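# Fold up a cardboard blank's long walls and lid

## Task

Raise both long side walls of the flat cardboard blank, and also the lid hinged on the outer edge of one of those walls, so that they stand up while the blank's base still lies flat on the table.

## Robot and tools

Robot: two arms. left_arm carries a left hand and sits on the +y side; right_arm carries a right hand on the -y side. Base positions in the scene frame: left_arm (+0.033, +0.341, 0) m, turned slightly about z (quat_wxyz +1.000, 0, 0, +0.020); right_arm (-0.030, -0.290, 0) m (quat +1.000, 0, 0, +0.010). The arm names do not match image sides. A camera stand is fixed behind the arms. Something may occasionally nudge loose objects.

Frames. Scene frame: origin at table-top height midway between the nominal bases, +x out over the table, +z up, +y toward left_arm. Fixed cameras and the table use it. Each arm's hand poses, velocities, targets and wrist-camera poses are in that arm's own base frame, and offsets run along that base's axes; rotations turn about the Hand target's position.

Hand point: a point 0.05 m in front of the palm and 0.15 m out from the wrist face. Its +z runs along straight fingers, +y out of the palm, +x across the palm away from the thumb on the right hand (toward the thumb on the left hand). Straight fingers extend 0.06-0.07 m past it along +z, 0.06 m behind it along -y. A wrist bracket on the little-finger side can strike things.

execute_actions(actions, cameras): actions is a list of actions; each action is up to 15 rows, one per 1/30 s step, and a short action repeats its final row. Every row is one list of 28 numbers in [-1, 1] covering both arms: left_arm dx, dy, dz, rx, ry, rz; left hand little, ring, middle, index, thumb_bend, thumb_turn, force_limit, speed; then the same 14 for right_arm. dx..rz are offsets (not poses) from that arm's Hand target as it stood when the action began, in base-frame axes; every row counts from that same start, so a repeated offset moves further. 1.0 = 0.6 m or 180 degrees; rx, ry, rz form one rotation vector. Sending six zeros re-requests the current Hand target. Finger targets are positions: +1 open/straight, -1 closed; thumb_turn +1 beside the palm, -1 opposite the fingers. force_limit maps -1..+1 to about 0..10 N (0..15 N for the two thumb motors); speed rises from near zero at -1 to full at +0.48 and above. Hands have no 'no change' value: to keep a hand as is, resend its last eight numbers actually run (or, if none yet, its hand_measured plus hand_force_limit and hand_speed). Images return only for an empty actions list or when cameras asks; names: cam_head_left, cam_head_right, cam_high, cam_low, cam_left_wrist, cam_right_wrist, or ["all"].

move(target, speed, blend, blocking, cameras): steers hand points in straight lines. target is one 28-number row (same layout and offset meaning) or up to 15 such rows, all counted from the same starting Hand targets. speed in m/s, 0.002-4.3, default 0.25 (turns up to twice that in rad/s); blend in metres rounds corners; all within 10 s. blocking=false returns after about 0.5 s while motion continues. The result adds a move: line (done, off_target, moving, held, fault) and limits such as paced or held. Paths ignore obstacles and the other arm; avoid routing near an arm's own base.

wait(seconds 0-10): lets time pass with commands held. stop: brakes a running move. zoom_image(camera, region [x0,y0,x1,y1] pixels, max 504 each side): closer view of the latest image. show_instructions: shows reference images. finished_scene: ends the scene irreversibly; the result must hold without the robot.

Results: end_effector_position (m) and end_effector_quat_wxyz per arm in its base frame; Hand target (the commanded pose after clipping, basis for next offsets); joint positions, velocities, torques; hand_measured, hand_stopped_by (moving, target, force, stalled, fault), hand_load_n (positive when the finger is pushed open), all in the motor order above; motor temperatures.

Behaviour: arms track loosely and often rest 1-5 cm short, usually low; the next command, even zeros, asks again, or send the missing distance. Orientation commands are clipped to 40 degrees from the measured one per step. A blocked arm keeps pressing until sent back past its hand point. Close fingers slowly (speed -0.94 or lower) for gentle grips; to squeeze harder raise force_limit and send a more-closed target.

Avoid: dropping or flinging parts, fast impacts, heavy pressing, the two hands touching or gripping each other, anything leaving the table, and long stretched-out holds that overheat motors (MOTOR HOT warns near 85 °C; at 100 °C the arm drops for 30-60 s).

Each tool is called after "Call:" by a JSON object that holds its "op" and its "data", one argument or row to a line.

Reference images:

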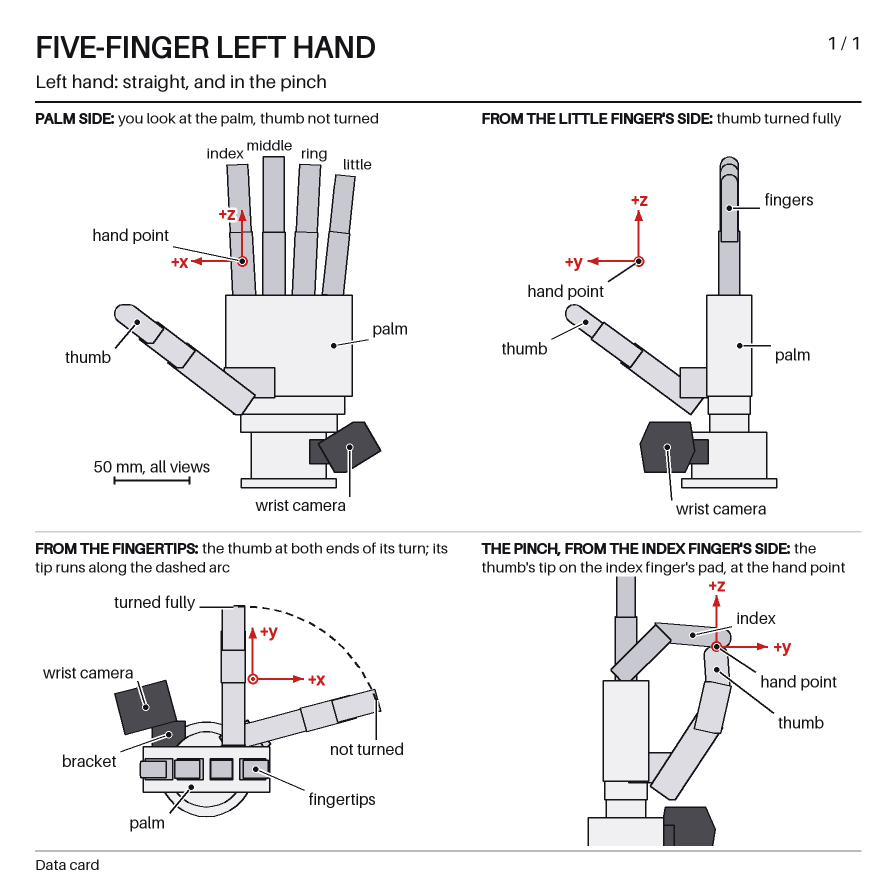

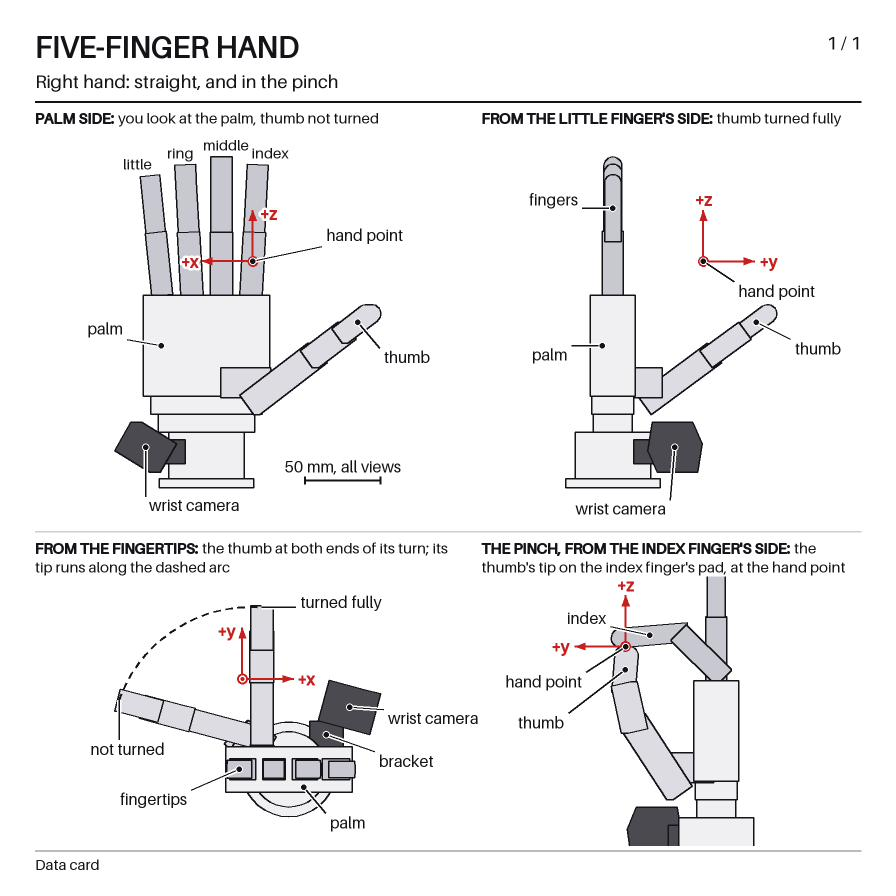

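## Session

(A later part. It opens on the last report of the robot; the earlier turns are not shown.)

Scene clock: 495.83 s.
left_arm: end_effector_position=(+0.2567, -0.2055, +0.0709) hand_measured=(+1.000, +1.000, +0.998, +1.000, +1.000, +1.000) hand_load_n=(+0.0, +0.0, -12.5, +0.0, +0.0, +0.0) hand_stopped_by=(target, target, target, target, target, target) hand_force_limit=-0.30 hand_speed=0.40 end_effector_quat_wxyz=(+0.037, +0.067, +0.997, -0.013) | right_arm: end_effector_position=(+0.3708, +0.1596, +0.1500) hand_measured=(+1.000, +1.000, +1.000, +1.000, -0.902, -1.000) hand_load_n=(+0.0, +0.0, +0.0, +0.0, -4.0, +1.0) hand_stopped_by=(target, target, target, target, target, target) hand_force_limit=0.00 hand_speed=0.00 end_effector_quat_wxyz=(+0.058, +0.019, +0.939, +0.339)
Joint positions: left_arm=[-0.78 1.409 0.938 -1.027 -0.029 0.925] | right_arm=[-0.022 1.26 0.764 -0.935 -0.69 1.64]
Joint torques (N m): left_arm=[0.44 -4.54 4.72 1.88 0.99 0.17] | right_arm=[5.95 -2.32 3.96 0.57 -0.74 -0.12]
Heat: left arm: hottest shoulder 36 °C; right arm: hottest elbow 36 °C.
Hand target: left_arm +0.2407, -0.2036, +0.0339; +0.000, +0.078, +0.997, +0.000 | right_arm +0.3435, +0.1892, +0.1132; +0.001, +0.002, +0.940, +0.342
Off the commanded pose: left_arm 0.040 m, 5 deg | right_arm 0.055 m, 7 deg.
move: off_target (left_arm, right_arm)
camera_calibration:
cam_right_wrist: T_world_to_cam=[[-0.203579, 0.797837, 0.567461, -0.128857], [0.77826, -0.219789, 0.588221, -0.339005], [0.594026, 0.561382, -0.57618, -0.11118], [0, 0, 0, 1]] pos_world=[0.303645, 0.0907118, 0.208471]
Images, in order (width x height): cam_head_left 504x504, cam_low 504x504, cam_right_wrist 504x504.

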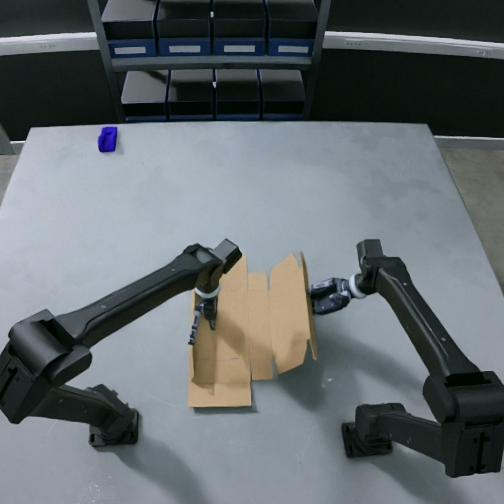

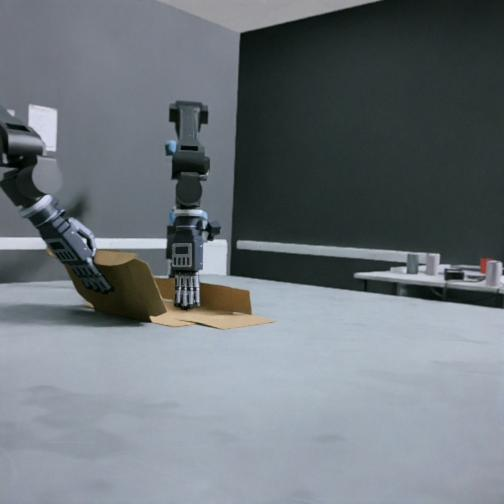

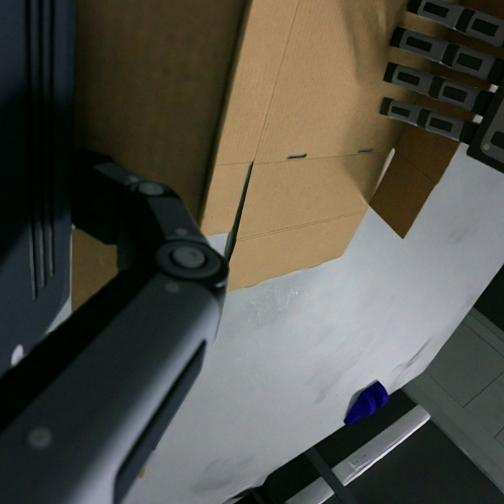

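Call:
{"op": "move", "data": {
  "target": [
    [0.0, 0.0, 0.0, 0, 0, 0, 1, 1, 1, 1, 1, 1, -0.3, 0.4, 0.0, -0.03, 0.09, 0, 0, 0.0, 1, 1, 1, 1, -0.9, -1, 0, 0.0],
    [0.0, 0.0, 0.0, 0, 0, 0, 1, 1, 1, 1, 1, 1, -0.3, 0.4, 0.0, 0.043, 0.16, 0, 0, 0.0, 1, 1, 1, 1, -0.9, -1, 0, 0.0]
  ],
  "speed": [0.08],
  "cameras": ["cam_head_left", "cam_low", "cam_right_wrist"]
}}

Call:
{"op": "zoom_image", "data": {
  "camera": "cam_low",
  "region": [0, 220, 260, 350]
}}

Call:
{"op": "zoom_image", "data": {
  "camera": "cam_head_left",
  "region": [180, 220, 440, 440]
}}

speed must be one number or one for each of the 2 targets, got a list of 1; nothing of the call was run

Scaled by 1.938 from the camera's 504x504 image, which has a finer 720x720 frame.

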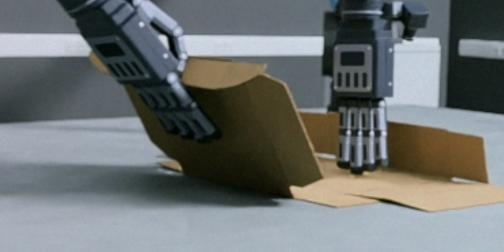

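Scaled by 1.938 from the camera's 504x504 image, which has a finer 720x720 frame.

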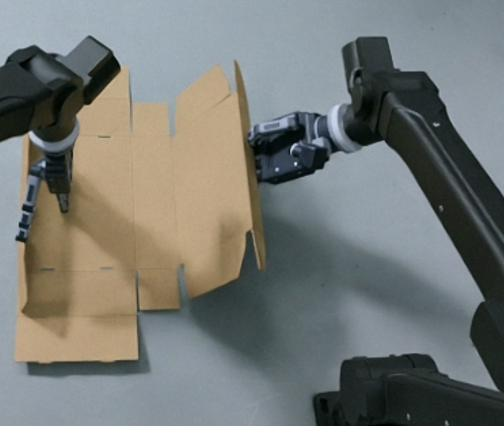

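Call:
{"op": "move", "data": {
  "target": [
    [0.0, 0.0, 0.0, 0, 0, 0, 1, 1, 1, 1, 1, 1, -0.3, 0.4, 0.0, -0.03, 0.09, 0, 0, 0.0, 1, 1, 1, 1, -0.9, -1, 0, 0.0],
    [0.0, 0.0, 0.0, 0, 0, 0, 1, 1, 1, 1, 1, 1, -0.3, 0.4, 0.0, 0.043, 0.16, 0, 0, 0.0, 1, 1, 1, 1, -0.9, -1, 0, 0.0]
  ],
  "speed": 0.08,
  "cameras": ["cam_head_left", "cam_low", "cam_right_wrist"]
}}

Call:
{"op": "zoom_image", "data": {
  "camera": "cam_low",
  "region": [0, 220, 260, 350]
}}

Call:
{"op": "zoom_image", "data": {
  "camera": "cam_head_left",
  "region": [180, 220, 440, 440]
}}

Scene clock: 501.17 s.
left_arm: end_effector_position=(+0.2568, -0.2055, +0.0709) hand_measured=(+1.000, +1.000, +0.998, +1.000, +1.000, +1.000) hand_load_n=(+0.0, +0.0, -9.0, +0.0, +0.0, +0.0) hand_stopped_by=(target, target, target, target, target, target) hand_force_limit=-0.30 hand_speed=0.40 end_effector_quat_wxyz=(+0.037, +0.068, +0.997, -0.013) | right_arm: end_effector_position=(+0.3502, +0.1995, +0.2072) hand_measured=(+1.000, +1.000, +1.000, +1.000, -0.898, -1.000) hand_load_n=(+0.0, +0.0, +0.5, +0.5, +4.5, +1.0) hand_stopped_by=(target, target, target, target, target, target) hand_force_limit=0.00 hand_speed=0.00 end_effector_quat_wxyz=(+0.018, +0.016, +0.941, +0.338)
Joint positions: left_arm=[-0.78 1.409 0.938 -1.027 -0.028 0.927] | right_arm=[0.101 1.17 0.865 -1.126 -0.679 1.756]
Joint torques (N m): left_arm=[0.38 -4.48 4.74 1.89 0.98 0.14] | right_arm=[3.31 -4.48 8.92 -0.14 -0.95 -0.01]
Heat: left arm: hottest shoulder 35 °C; right arm: hottest elbow 36 °C.
Hand target: left_arm +0.2407, -0.2036, +0.0339; +0.000, +0.078, +0.997, +0.000 | right_arm +0.3435, +0.2150, +0.2092; +0.001, +0.002, +0.940, +0.342
Off the commanded pose: left_arm 0.040 m, 5 deg | right_arm 0.017 m, 3 deg.
move: off_target (left_arm, right_arm)
camera_calibration:
cam_right_wrist: T_world_to_cam=[[-0.188001, 0.79214, 0.580663, -0.204267], [0.825785, -0.192583, 0.530085, -0.357827], [0.531727, 0.57916, -0.617932, -0.0614168], [0, 0, 0, 1]] pos_world=[0.289743, 0.128467, 0.270338]
Images, in order (width x height): cam_head_left 504x504, cam_low 504x504, cam_right_wrist 504x504.

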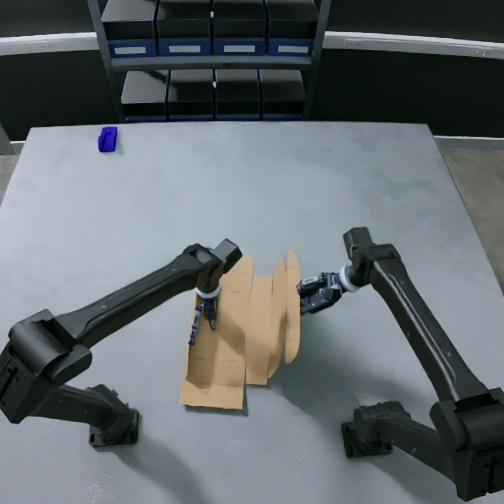

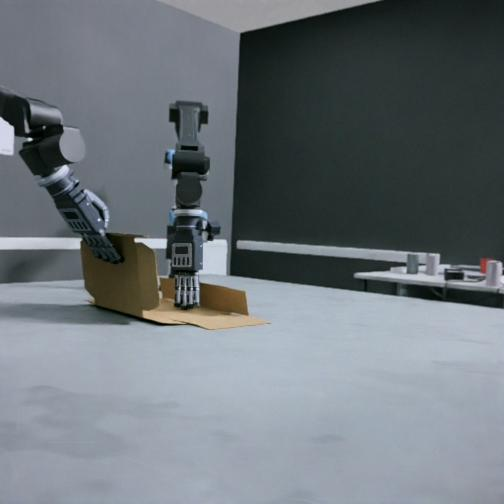

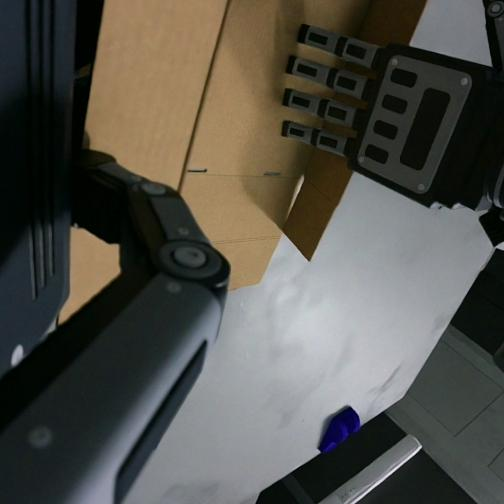

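Scaled by 1.938 from the camera's 504x504 image, which has a finer 720x720 frame.

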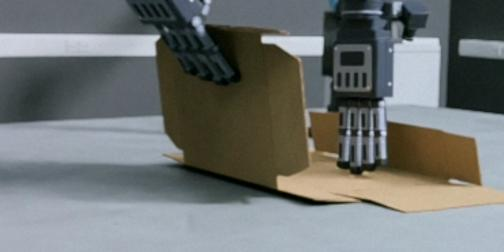

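Scaled by 1.938 from the camera's 504x504 image, which has a finer 720x720 frame.

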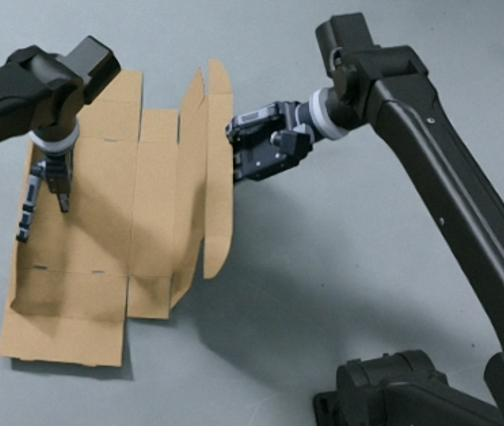

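Call:
{"op": "move", "data": {
  "target": [
    [0.0, 0.0, 0.0, 0, 0, 0, 1, 1, 1, 1, 1, 1, -0.3, 0.4, 0.0, 0.0, 0.0, 0, 0, 0.0, 1, 1, 1, 1, 1, -1, 0, 0.0],
    [0.0, 0.0, 0.0, 0, 0, 0, 1, 1, 1, 1, 1, 1, -0.3, 0.4, 0.0, 0.0, 0.0, 0, 0, 0.0, 1, 1, 1, 1, 1, 1, 0, 0.0]
  ],
  "speed": 0.08,
  "cameras": ["cam_head_left", "cam_low", "cam_right_wrist"]
}}

Call:
{"op": "zoom_image", "data": {
  "camera": "cam_low",
  "region": [0, 220, 260, 350]
}}

Call:
{"op": "zoom_image", "data": {
  "camera": "cam_head_left",
  "region": [180, 220, 440, 440]
}}

Scene clock: 505.57 s.
left_arm: end_effector_position=(+0.2568, -0.2055, +0.0709) hand_measured=(+1.000, +1.000, +0.998, +1.000, +1.000, +1.000) hand_load_n=(+0.0, +0.0, -8.0, +0.0, +0.0, +0.0) hand_stopped_by=(target, target, target, target, target, target) hand_force_limit=-0.30 hand_speed=0.40 end_effector_quat_wxyz=(+0.037, +0.068, +0.997, -0.013) | right_arm: end_effector_position=(+0.3438, +0.2072, +0.2067) hand_measured=(+1.000, +1.000, +1.000, +1.000, +1.000, +1.000) hand_load_n=(+0.0, +0.0, +0.0, +0.0, +0.0, +0.0) hand_stopped_by=(target, target, target, target, target, target) hand_force_limit=0.00 hand_speed=0.00 end_effector_quat_wxyz=(+0.009, +0.007, +0.941, +0.339)
Joint positions: left_arm=[-0.78 1.409 0.938 -1.027 -0.028 0.927] | right_arm=[0.123 1.17 0.865 -1.136 -0.681 1.756]
Joint torques (N m): left_arm=[0.32 -4.48 4.75 1.91 0.96 0.15] | right_arm=[1.61 -4.48 8.94 0.31 -0.87 -0.01]
Heat: left arm: hottest shoulder 35 °C; right arm: hottest elbow 36 °C.
Hand target: left_arm +0.2408, -0.2036, +0.0339; +0.000, +0.078, +0.997, +0.000 | right_arm +0.3435, +0.2150, +0.2092; +0.001, +0.002, +0.940, +0.342
Off the commanded pose: left_arm 0.040 m, 5 deg | right_arm 0.008 m, 1 deg.
move: off_target (left_arm)
camera_calibration:
cam_right_wrist: T_world_to_cam=[[-0.199407, 0.787177, 0.5836, -0.207032], [0.835594, -0.17451, 0.520893, -0.35608], [0.511879, 0.591523, -0.622961, -0.0574363], [0, 0, 0, 1]] pos_world=[0.285655, 0.134806, 0.270523]
Images, in order (width x height): cam_head_left 504x504, cam_low 504x504, cam_right_wrist 504x504.

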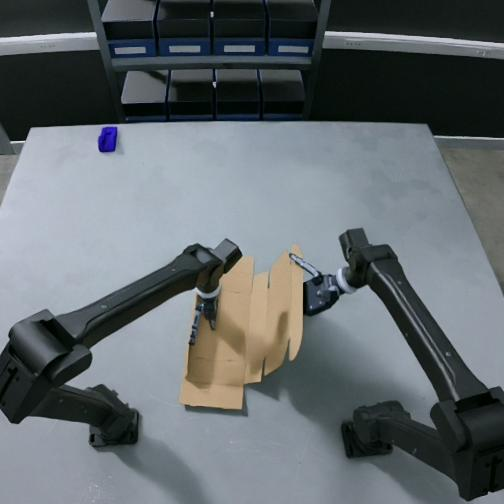

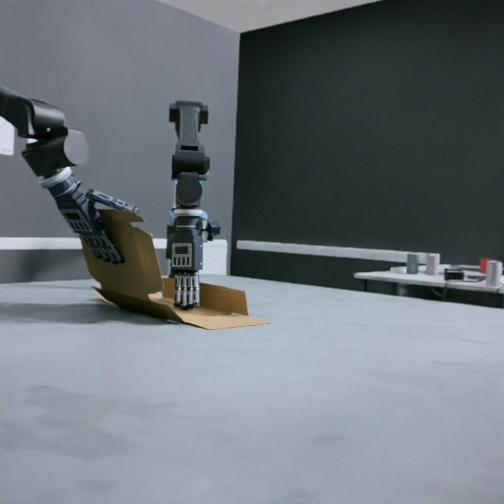

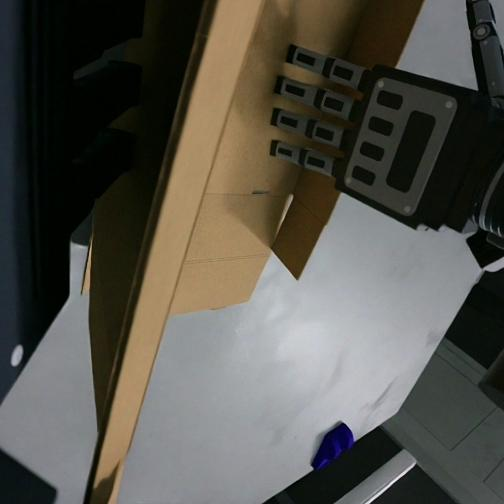

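Scaled by 1.938 from the camera's 504x504 image, which has a finer 720x720 frame.

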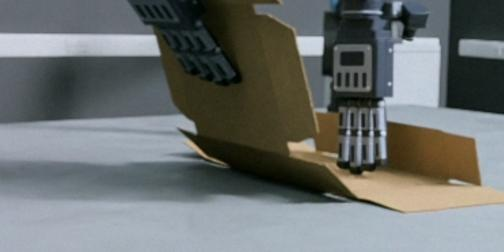

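Scaled by 1.938 from the camera's 504x504 image, which has a finer 720x720 frame.

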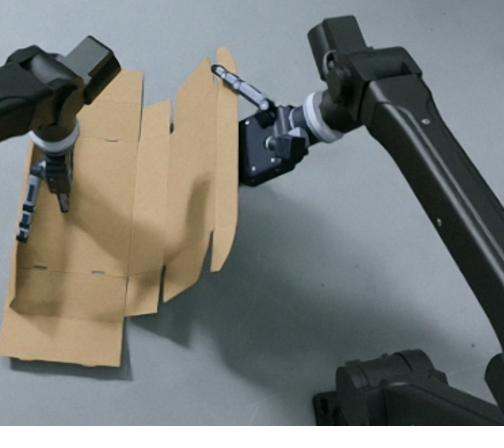

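Call:
{"op": "move", "data": {
  "target": [
    [0.0, 0.0, 0.012, 0, 0, 0.06, 1, 1, 1, 1, 1, 1, -0.3, 0.4, 0.03, -0.01, 0.0, 0, 0, 0.0, 1, 1, 1, 1, 1, 1, 0, 0.0]
  ],
  "speed": 0.06,
  "cameras": ["cam_head_left", "cam_low", "cam_right_wrist"]
}}

Call:
{"op": "zoom_image", "data": {
  "camera": "cam_low",
  "region": [0, 220, 260, 350]
}}

Call:
{"op": "zoom_image", "data": {
  "camera": "cam_head_left",
  "region": [180, 220, 440, 440]
}}

Scene clock: 509.90 s.
left_arm: end_effector_position=(+0.2494, -0.2076, +0.0703) hand_measured=(+1.000, +1.000, +0.998, +1.000, +1.000, +1.000) hand_load_n=(+0.0, +0.0, -7.5, +0.0, +0.0, +0.0) hand_stopped_by=(target, target, target, target, target, target) hand_force_limit=-0.30 hand_speed=0.40 end_effector_quat_wxyz=(+0.032, -0.003, +0.999, -0.019) | right_arm: end_effector_position=(+0.3451, +0.2074, +0.1908) hand_measured=(+1.000, +1.000, +1.000, +1.000, +1.000, +1.000) hand_load_n=(+0.0, +0.0, +0.0, +0.0, +0.0, +0.0) hand_stopped_by=(target, target, target, target, target, target) hand_force_limit=0.00 hand_speed=0.00 end_effector_quat_wxyz=(-0.017, +0.013, +0.942, +0.335)
Joint positions: left_arm=[-0.769 1.409 0.938 -1.028 -0.018 0.796] | right_arm=[0.122 1.219 0.868 -1.15 -0.681 1.746]
Joint torques (N m): left_arm=[1.67 -4.13 6.69 1.17 0.58 -0.12] | right_arm=[-0.5 -4.89 11.37 0.27 -0.96 -0.3]
Heat: left arm: hottest shoulder 35 °C; right arm: hottest elbow 36 °C.
Hand target: left_arm +0.2408, -0.2036, +0.0412; +0.000, -0.016, +1.000, +0.000 | right_arm +0.3615, +0.2090, +0.2091; +0.001, +0.002, +0.940, +0.342
Off the commanded pose: left_arm 0.031 m, 5 deg | right_arm 0.025 m, 3 deg.
move: off_target (left_arm, right_arm)
camera_calibration:
cam_right_wrist: T_world_to_cam=[[-0.174245, 0.790096, 0.587697, -0.207697], [0.862912, -0.164995, 0.477661, -0.351955], [0.474365, 0.59036, -0.653033, -0.0492304], [0, 0, 0, 1]] pos_world=[0.290869, 0.135093, 0.258029]
Images, in order (width x height): cam_head_left 504x504, cam_low 504x504, cam_right_wrist 504x504.

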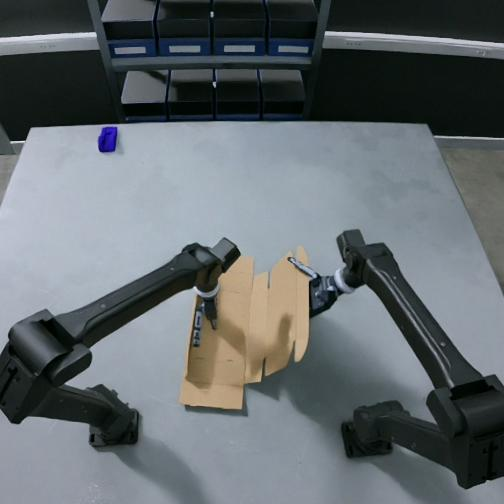

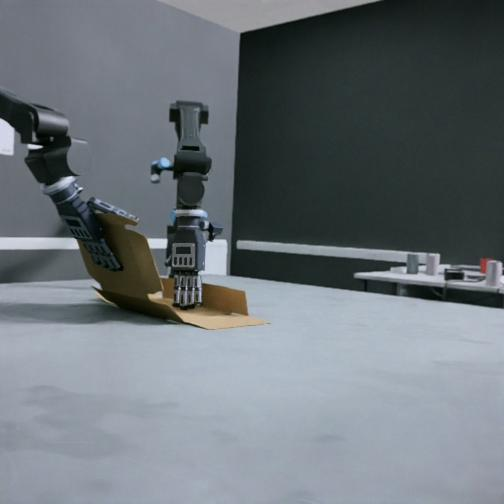

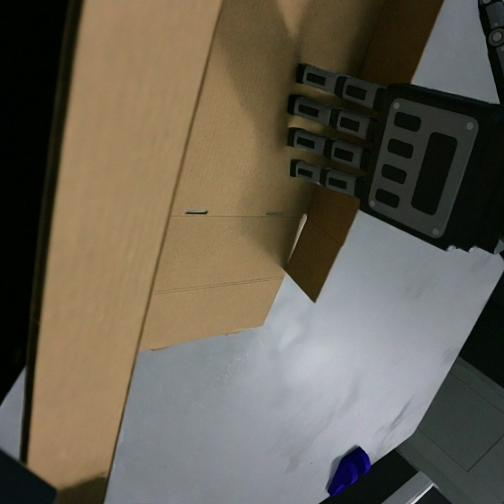

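Scaled by 1.938 from the camera's 504x504 image, which has a finer 720x720 frame.

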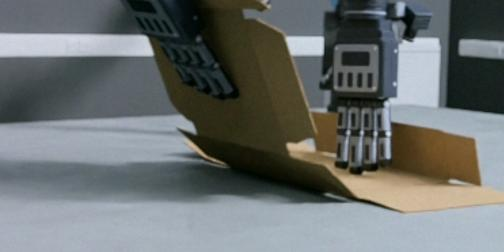

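Scaled by 1.938 from the camera's 504x504 image, which has a finer 720x720 frame.

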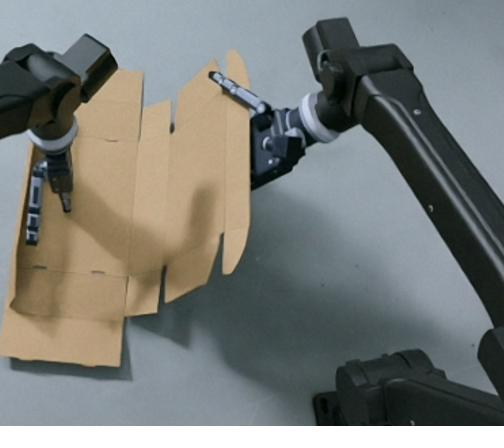

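Call:
{"op": "move", "data": {
  "target": [
    [0.0, 0.0, 0.0, 0, 0, 0, 1, 1, 1, 1, 1, 1, -0.3, 0.4, -0.015, -0.005, -0.07, 0, 0, 0.0, 1, 1, 1, 1, 1, 1, 0, 0.0],
    [0.0, 0.0, 0.0, 0, 0, 0, 1, 1, 1, 1, 1, 1, -0.3, 0.4, -0.015, -0.005, -0.125, 0, 0, 0.0, 1, 1, 1, 1, 1, 1, 0, 0.0]
  ],
  "speed": 0.08,
  "cameras": ["cam_head_left", "cam_low", "cam_right_wrist"]
}}

Call:
{"op": "zoom_image", "data": {
  "camera": "cam_low",
  "region": [0, 220, 260, 350]
}}

Call:
{"op": "zoom_image", "data": {
  "camera": "cam_head_left",
  "region": [180, 220, 440, 440]
}}

Scene clock: 513.83 s.
left_arm: end_effector_position=(+0.2498, -0.2069, +0.0702) hand_measured=(+1.000, +1.000, +1.000, +1.000, +1.000, +1.000) hand_load_n=(+0.0, +0.0, -7.5, +0.0, +0.0, +0.0) hand_stopped_by=(target, target, target, target, target, target) hand_force_limit=-0.30 hand_speed=0.40 end_effector_quat_wxyz=(+0.032, -0.007, +0.999, -0.019) | right_arm: end_effector_position=(+0.3562, +0.1989, +0.1434) hand_measured=(+1.000, +1.000, +1.000, +1.000, +1.000, +1.000) hand_load_n=(+0.0, +0.0, +0.0, +1.0, +0.0, -7.0) hand_stopped_by=(target, target, target, target, target, target) hand_force_limit=0.00 hand_speed=0.00 end_effector_quat_wxyz=(+0.012, +0.006, +0.942, +0.334)
Joint positions: left_arm=[-0.766 1.409 0.938 -1.028 -0.017 0.791] | right_arm=[0.096 1.279 0.778 -0.956 -0.674 1.72]
Joint torques (N m): left_arm=[1.61 -4.19 6.67 1.18 0.56 -0.07] | right_arm=[1.14 -4.42 6.45 1.32 -1.23 -0.07]
Heat: left arm: hottest shoulder 35 °C; right arm: hottest elbow 36 °C.
Hand target: left_arm +0.2408, -0.2036, +0.0412; +0.000, -0.016, +1.000, +0.000 | right_arm +0.3524, +0.2060, +0.1341; +0.001, +0.002, +0.940, +0.342
Off the commanded pose: left_arm 0.031 m, 4 deg | right_arm 0.012 m, 2 deg.
move: off_target (left_arm, right_arm)
camera_calibration:
cam_right_wrist: T_world_to_cam=[[-0.203717, 0.792823, 0.574396, -0.159399], [0.831827, -0.169233, 0.528606, -0.335702], [0.516298, 0.585484, -0.625016, -0.0984003], [0, 0, 0, 1]] pos_world=[0.297578, 0.127175, 0.207511]
Images, in order (width x height): cam_head_left 504x504, cam_low 504x504, cam_right_wrist 504x504.

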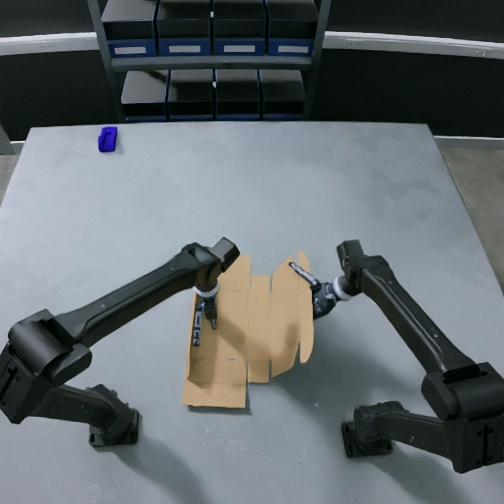

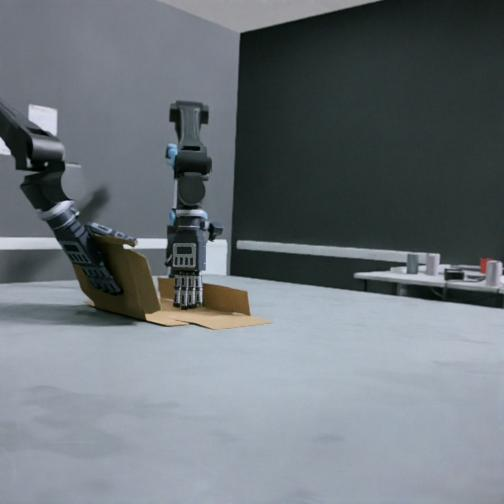

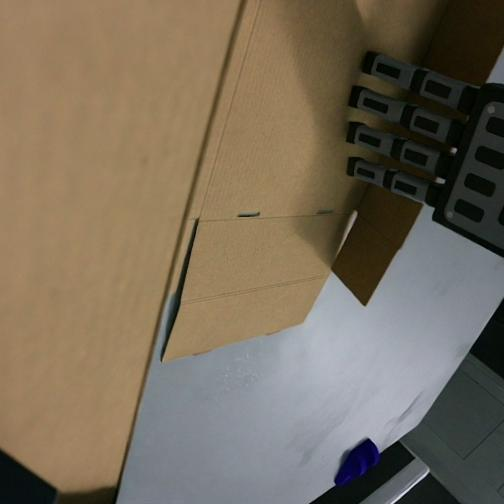

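Scaled by 1.938 from the camera's 504x504 image, which has a finer 720x720 frame.

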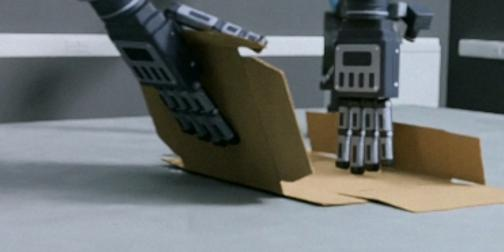

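Scaled by 1.938 from the camera's 504x504 image, which has a finer 720x720 frame.

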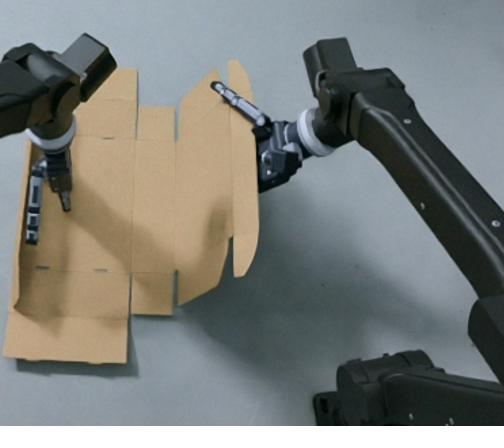

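Call:
{"op": "move", "data": {
  "target": [
    [0.0, 0.0, 0.0, 0, 0, 0, 1, 1, 1, 1, 1, 1, -0.3, 0.4, -0.01, 0.0, 0.135, 0, 0, 0.0, 1, 1, 1, 1, 1, 1, 0, 0.0],
    [0.0, 0.0, 0.0, 0, 0, 0, 1, 1, 1, 1, 1, 1, -0.3, 0.4, -0.01, 0.06, 0.14, 0, 0, 0.0, 1, 1, 1, 1, 1, 1, 0, 0.0]
  ],
  "speed": 0.08,
  "cameras": ["cam_head_left", "cam_low", "cam_right_wrist"]
}}

Call:
{"op": "zoom_image", "data": {
  "camera": "cam_low",
  "region": [0, 180, 260, 340]
}}

Call:
{"op": "zoom_image", "data": {
  "camera": "cam_head_left",
  "region": [180, 220, 440, 440]
}}

Scene clock: 518.53 s.
left_arm: end_effector_position=(+0.2497, -0.2069, +0.0702) hand_measured=(+1.000, +1.000, +1.000, +1.000, +1.000, +1.000) hand_load_n=(+0.0, +0.0, -4.5, +0.0, +0.0, +0.0) hand_stopped_by=(target, target, target, target, target, target) hand_force_limit=-0.30 hand_speed=0.40 end_effector_quat_wxyz=(+0.031, -0.007, +0.999, -0.020) | right_arm: end_effector_position=(+0.3338, +0.2274, +0.1997) hand_measured=(+1.000, +1.000, +1.000, +1.000, +1.000, +1.000) hand_load_n=(+0.5, +0.0, +0.0, +0.5, +0.5, -2.5) hand_stopped_by=(target, target, target, target, target, target) hand_force_limit=0.00 hand_speed=0.00 end_effector_quat_wxyz=(-0.017, +0.018, +0.943, +0.332)
Joint positions: left_arm=[-0.765 1.409 0.938 -1.028 -0.016 0.791] | right_arm=[0.194 1.172 0.858 -1.128 -0.668 1.848]
Joint torques (N m): left_arm=[1.49 -4.13 6.71 1.18 0.53 -0.07] | right_arm=[2.43 -4.84 10.97 1.57 -0.94 0.08]
Heat: left arm: hottest shoulder 35 °C; right arm: hottest elbow 36 °C.
Hand target: left_arm +0.2408, -0.2036, +0.0412; +0.000, -0.016, +1.000, +0.000 | right_arm +0.3463, +0.2421, +0.2182; +0.001, +0.002, +0.940, +0.342
Off the commanded pose: left_arm 0.031 m, 4 deg | right_arm 0.027 m, 3 deg.
move: off_target (left_arm, right_arm)
camera_calibration:
cam_right_wrist: T_world_to_cam=[[-0.164479, 0.795008, 0.583874, -0.234247], [0.863749, -0.16976, 0.474468, -0.341671], [0.476324, 0.582361, -0.658765, -0.0476259], [0, 0, 0, 1]] pos_world=[0.279274, 0.155962, 0.267508]
Images, in order (width x height): cam_head_left 504x504, cam_low 504x504, cam_right_wrist 504x504.

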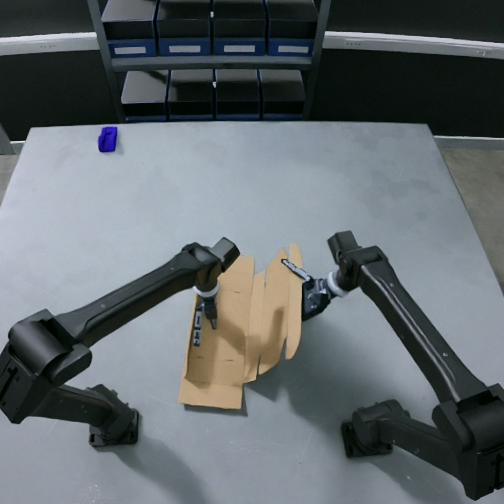

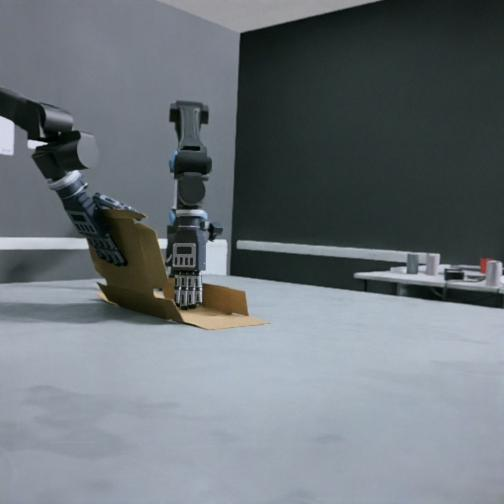

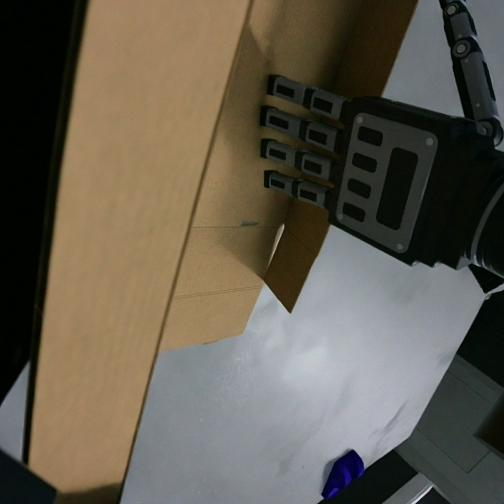

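Scaled by 1.938 from the camera's 504x504 image, which has a finer 720x720 frame.

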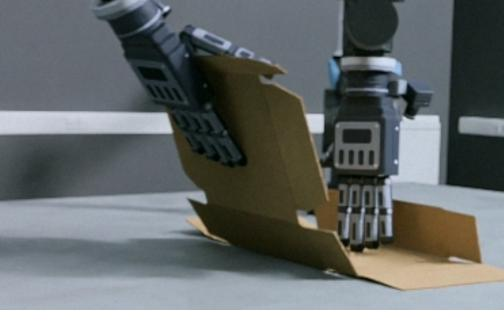

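Scaled by 1.938 from the camera's 504x504 image, which has a finer 720x720 frame.

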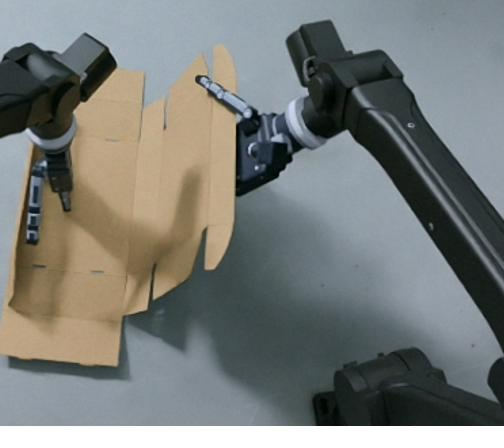

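Call:
{"op": "move", "data": {
  "target": [
    [0.0, 0.0, 0.0, 0, 0, 0, 1, 1, 1, 1, 1, 1, -0.3, 0.4, 0.01, -0.01, 0.11, 0, 0, 0.0, 1, 1, 1, 1, 1, 1, 0, 0.0]
  ],
  "speed": 0.08,
  "cameras": ["cam_head_left", "cam_low", "cam_right_wrist"]
}}

Call:
{"op": "zoom_image", "data": {
  "camera": "cam_low",
  "region": [0, 180, 260, 340]
}}

Call:
{"op": "zoom_image", "data": {
  "camera": "cam_head_left",
  "region": [180, 220, 440, 440]
}}

Scene clock: 520.67 s.
left_arm: end_effector_position=(+0.2497, -0.2069, +0.0702) hand_measured=(+1.000, +1.000, +1.000, +1.000, +1.000, +1.000) hand_load_n=(+0.0, +0.0, -5.0, +0.0, +0.0, +0.0) hand_stopped_by=(target, target, target, target, target, target) hand_force_limit=-0.30 hand_speed=0.40 end_effector_quat_wxyz=(+0.031, -0.007, +0.999, -0.020) | right_arm: end_effector_position=(+0.3441, +0.2299, +0.2583) hand_measured=(+1.000, +1.000, +1.000, +1.000, +1.000, +1.000) hand_load_n=(+0.0, +0.0, +0.0, +0.0, +0.0, +0.0) hand_stopped_by=(target, target, target, target, target, target) hand_force_limit=0.00 hand_speed=0.00 end_effector_quat_wxyz=(-0.020, +0.019, +0.942, +0.334)
Joint positions: left_arm=[-0.765 1.409 0.938 -1.028 -0.016 0.791] | right_arm=[0.194 1.165 1.01 -1.292 -0.673 1.848]
Joint torques (N m): left_arm=[1.55 -4.25 6.68 1.21 0.52 -0.07] | right_arm=[0.62 -6.48 11.92 0.32 -0.88 -0.19]
Heat: left arm: hottest shoulder 35 °C; right arm: hottest elbow 37 °C.
Hand target: left_arm +0.2408, -0.2036, +0.0412; +0.000, -0.016, +1.000, +0.000 | right_arm +0.3523, +0.2361, +0.2842; +0.001, +0.002, +0.940, +0.342
Off the commanded pose: left_arm 0.031 m, 4 deg | right_arm 0.028 m, 3 deg.
move: off_target (left_arm, right_arm)
camera_calibration:
cam_right_wrist: T_world_to_cam=[[-0.161405, 0.793094, 0.587325, -0.270295], [0.866411, -0.171075, 0.469112, -0.377236], [0.472526, 0.584582, -0.659533, -0.0142653], [0, 0, 0, 1]] pos_world=[0.289956, 0.158173, 0.326308]
Images, in order (width x height): cam_head_left 504x504, cam_low 504x504, cam_right_wrist 504x504.

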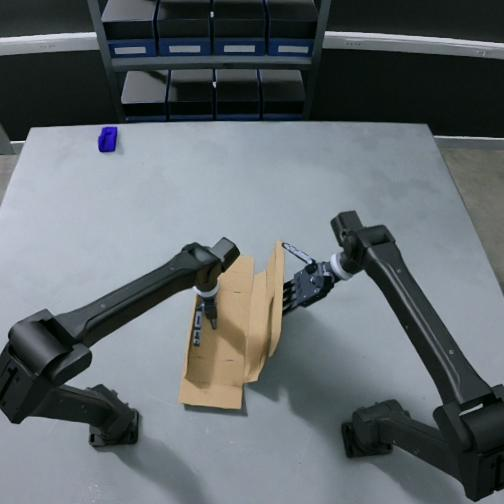

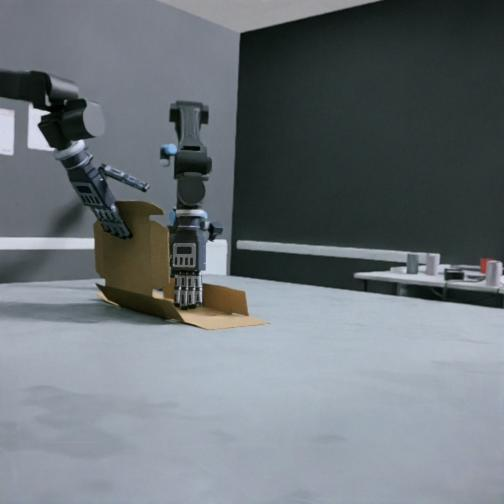

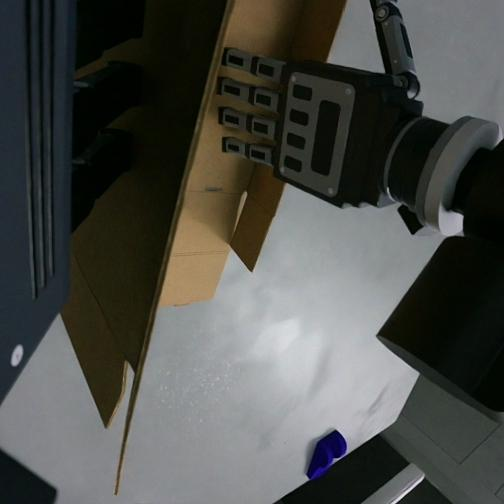

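Scaled by 1.938 from the camera's 504x504 image, which has a finer 720x720 frame.

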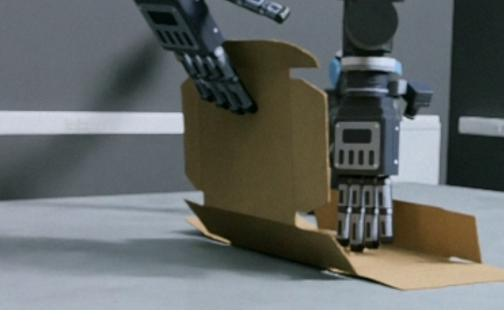

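Scaled by 1.938 from the camera's 504x504 image, which has a finer 720x720 frame.

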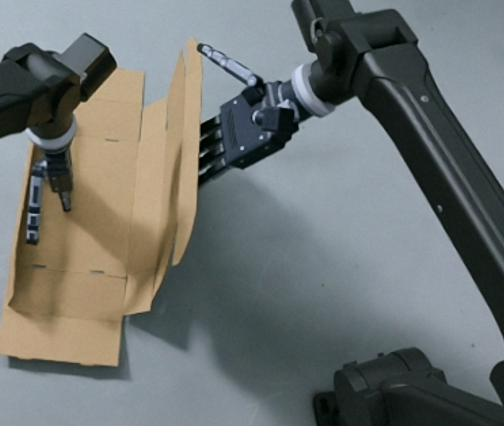

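Call:
{"op": "move", "data": {
  "target": [
    [0.0, 0.0, 0.0, 0, 0, 0, 1, 1, 1, 1, 1, 1, -0.3, 0.4, 0.0, 0.02, 0.0, 0, 0, 0.0, 1, 1, 1, 1, 1, 1, 0, 0.0],
    [0.0, 0.0, 0.0, 0, 0, 0, 1, 1, 1, 1, 1, 1, -0.3, 0.4, 0.0, 0.02, 0.0, 0, 0, 0.0, 1, 1, 1, 1, 1, -1, 0, 0.2]
  ],
  "speed": 0.08,
  "cameras": ["cam_head_left", "cam_low", "cam_right_wrist"]
}}

Call:
{"op": "zoom_image", "data": {
  "camera": "cam_low",
  "region": [0, 180, 260, 340]
}}

Call:
{"op": "zoom_image", "data": {
  "camera": "cam_head_left",
  "region": [180, 220, 440, 440]
}}

Scene clock: 523.57 s.
left_arm: end_effector_position=(+0.2497, -0.2069, +0.0702) hand_measured=(+1.000, +1.000, +1.000, +1.000, +1.000, +1.000) hand_load_n=(+0.0, +0.0, -4.5, +0.0, +0.0, +0.0) hand_stopped_by=(target, target, target, target, target, target) hand_force_limit=-0.30 hand_speed=0.40 end_effector_quat_wxyz=(+0.031, -0.007, +0.999, -0.020) | right_arm: end_effector_position=(+0.3418, +0.2379, +0.2585) hand_measured=(+1.000, +1.000, +1.000, +1.000, +1.000, -1.000) hand_load_n=(+0.0, +0.0, +0.0, +0.0, +0.0, +0.0) hand_stopped_by=(target, target, target, target, target, target) hand_force_limit=0.00 hand_speed=0.20 end_effector_quat_wxyz=(-0.024, +0.018, +0.942, +0.334)
Joint positions: left_arm=[-0.765 1.409 0.938 -1.028 -0.016 0.791] | right_arm=[0.218 1.165 1.01 -1.281 -0.673 1.873]
Joint torques (N m): left_arm=[1.61 -4.13 6.68 1.17 0.52 -0.07] | right_arm=[1.61 -5.83 11.92 1.01 -0.69 0.03]
Heat: left arm: hottest shoulder 34 °C; right arm: hottest elbow 37 °C.
Hand target: left_arm +0.2408, -0.2036, +0.0412; +0.000, -0.016, +1.000, +0.000 | right_arm +0.3524, +0.2481, +0.2842; +0.001, +0.002, +0.940, +0.342
Off the commanded pose: left_arm 0.031 m, 4 deg | right_arm 0.030 m, 3 deg.
move: off_target (left_arm, right_arm); target 2's new numbers were sent with right_arm's hand 0.030 m and 3 deg from that target
camera_calibration:
cam_right_wrist: T_world_to_cam=[[-0.161564, 0.791562, 0.589344, -0.27719], [0.869853, -0.167833, 0.463884, -0.374554], [0.466104, 0.587589, -0.661427, -0.0158831], [0, 0, 0, 1]] pos_world=[0.288426, 0.165883, 0.326604]
Images, in order (width x height): cam_head_left 504x504, cam_low 504x504, cam_right_wrist 504x504.

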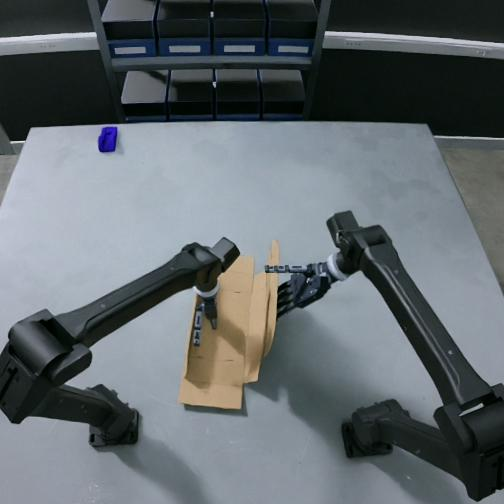

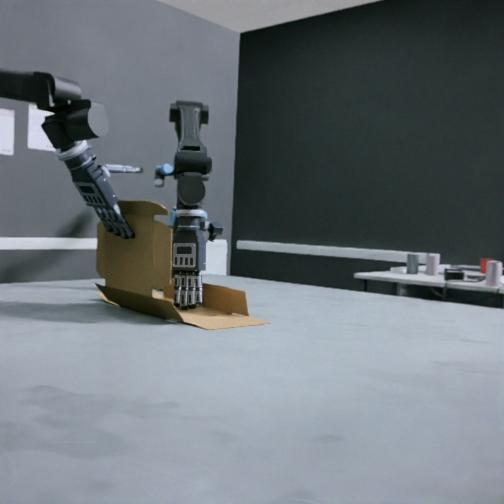

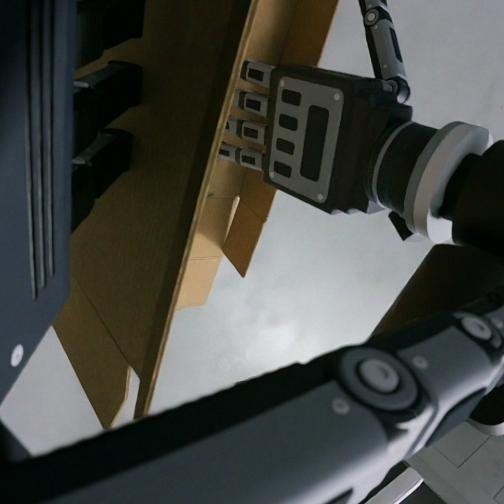

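Scaled by 1.938 from the camera's 504x504 image, which has a finer 720x720 frame.

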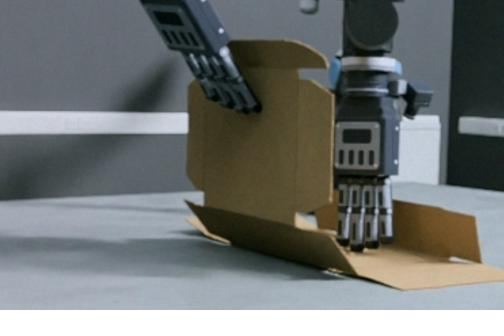

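Scaled by 1.938 from the camera's 504x504 image, which has a finer 720x720 frame.

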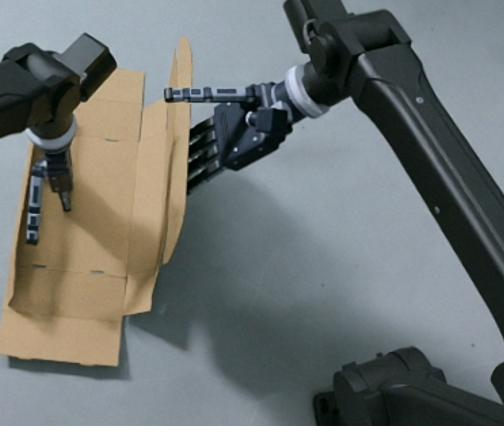

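Call:
{"op": "move", "data": {
  "target": [
    [0.0, 0.0, 0.0, 0, 0, 0, 1, 1, 1, 1, 1, 1, -0.3, 0.4, 0.0, 0.0, 0.0, 0, 0, 0.0, 1, 1, 1, 1, 0.0, -1, 0, 0.2],
    [0.0, 0.0, 0.0, 0, 0, 0, 1, 1, 1, 1, 1, 1, -0.3, 0.4, -0.005, 0.01, -0.09, 0, 0, 0.0, 1, 1, 1, 1, 0.0, -1, 0, 0.2]
  ],
  "speed": 0.08,
  "cameras": ["cam_head_left", "cam_low", "cam_right_wrist"]
}}

Call:
{"op": "zoom_image", "data": {
  "camera": "cam_low",
  "region": [0, 180, 260, 340]
}}

Call:
{"op": "zoom_image", "data": {
  "camera": "cam_head_left",
  "region": [180, 220, 440, 440]
}}

Scene clock: 526.73 s.
left_arm: end_effector_position=(+0.2497, -0.2069, +0.0702) hand_measured=(+1.000, +1.000, +1.000, +1.000, +1.000, +1.000) hand_load_n=(+0.0, +0.0, -4.5, -0.5, +0.0, +0.0) hand_stopped_by=(target, target, target, target, target, target) hand_force_limit=-0.30 hand_speed=0.40 end_effector_quat_wxyz=(+0.031, -0.007, +0.999, -0.020) | right_arm: end_effector_position=(+0.3517, +0.2472, +0.2435) hand_measured=(+1.000, +1.000, +1.000, +1.000, +0.000, -1.000) hand_load_n=(+0.0, +0.0, +0.5, +0.0, +1.5, +0.0) hand_stopped_by=(target, target, target, target, target, target) hand_force_limit=0.00 hand_speed=0.20 end_effector_quat_wxyz=(+0.014, +0.002, +0.938, +0.345)
Joint positions: left_arm=[-0.765 1.409 0.938 -1.028 -0.016 0.791] | right_arm=[0.238 1.165 0.949 -1.123 -0.673 1.894]
Joint torques (N m): left_arm=[1.55 -4.13 6.69 1.16 0.52 -0.07] | right_arm=[1.73 -4.19 7.3 1.43 -0.5 0.07]
Heat: left arm: hottest shoulder 34 °C; right arm: hottest elbow 37 °C.
Hand target: left_arm +0.2408, -0.2036, +0.0412; +0.000, -0.016, +1.000, +0.000 | right_arm +0.3494, +0.2541, +0.2303; +0.001, +0.002, +0.940, +0.342
Off the commanded pose: left_arm 0.031 m, 4 deg | right_arm 0.015 m, 2 deg.
move: off_target (left_arm, right_arm)
camera_calibration:
cam_right_wrist: T_world_to_cam=[[-0.212467, 0.777948, 0.591316, -0.25334], [0.829839, -0.175879, 0.529561, -0.374618], [0.515971, 0.603211, -0.608203, -0.0702251], [0, 0, 0, 1]] pos_world=[0.29328, 0.173559, 0.305476]
Images, in order (width x height): cam_head_left 504x504, cam_low 504x504, cam_right_wrist 504x504.

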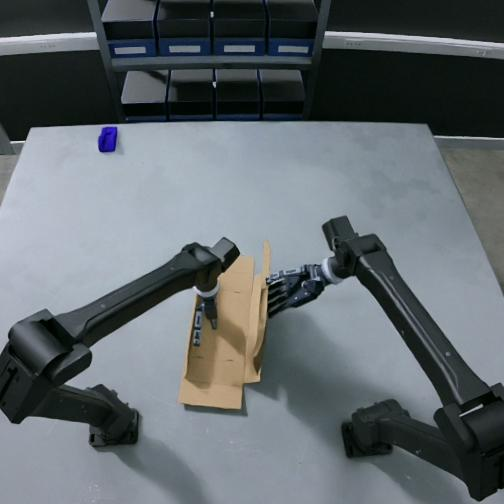

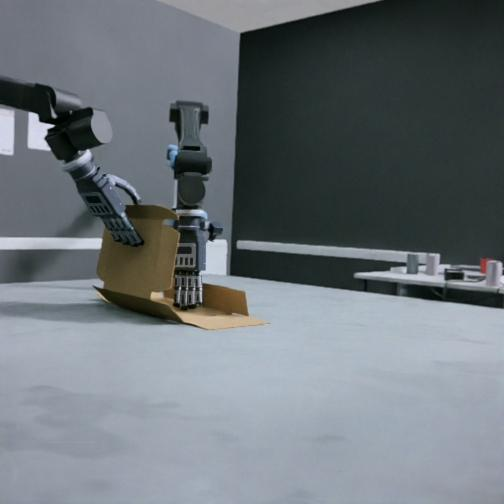

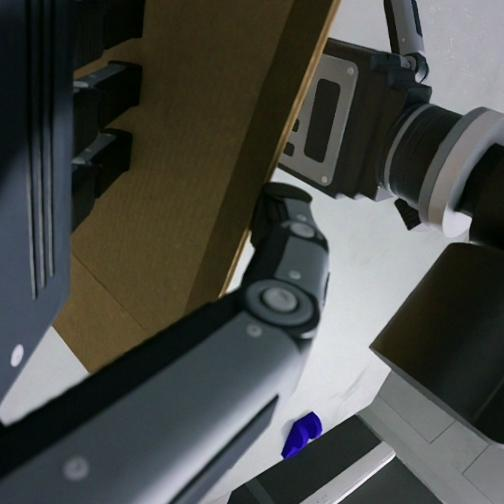

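Scaled by 1.938 from the camera's 504x504 image, which has a finer 720x720 frame.

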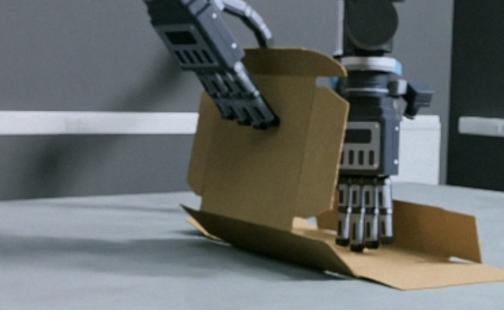

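Scaled by 1.938 from the camera's 504x504 image, which has a finer 720x720 frame.

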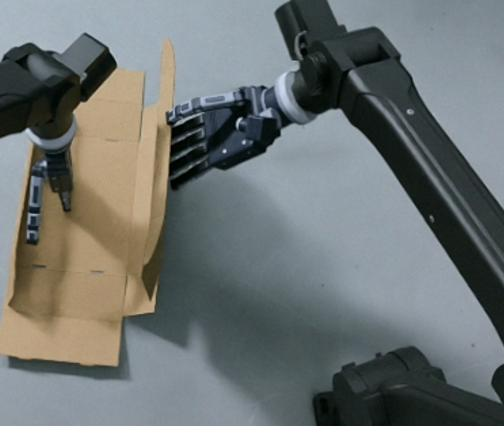

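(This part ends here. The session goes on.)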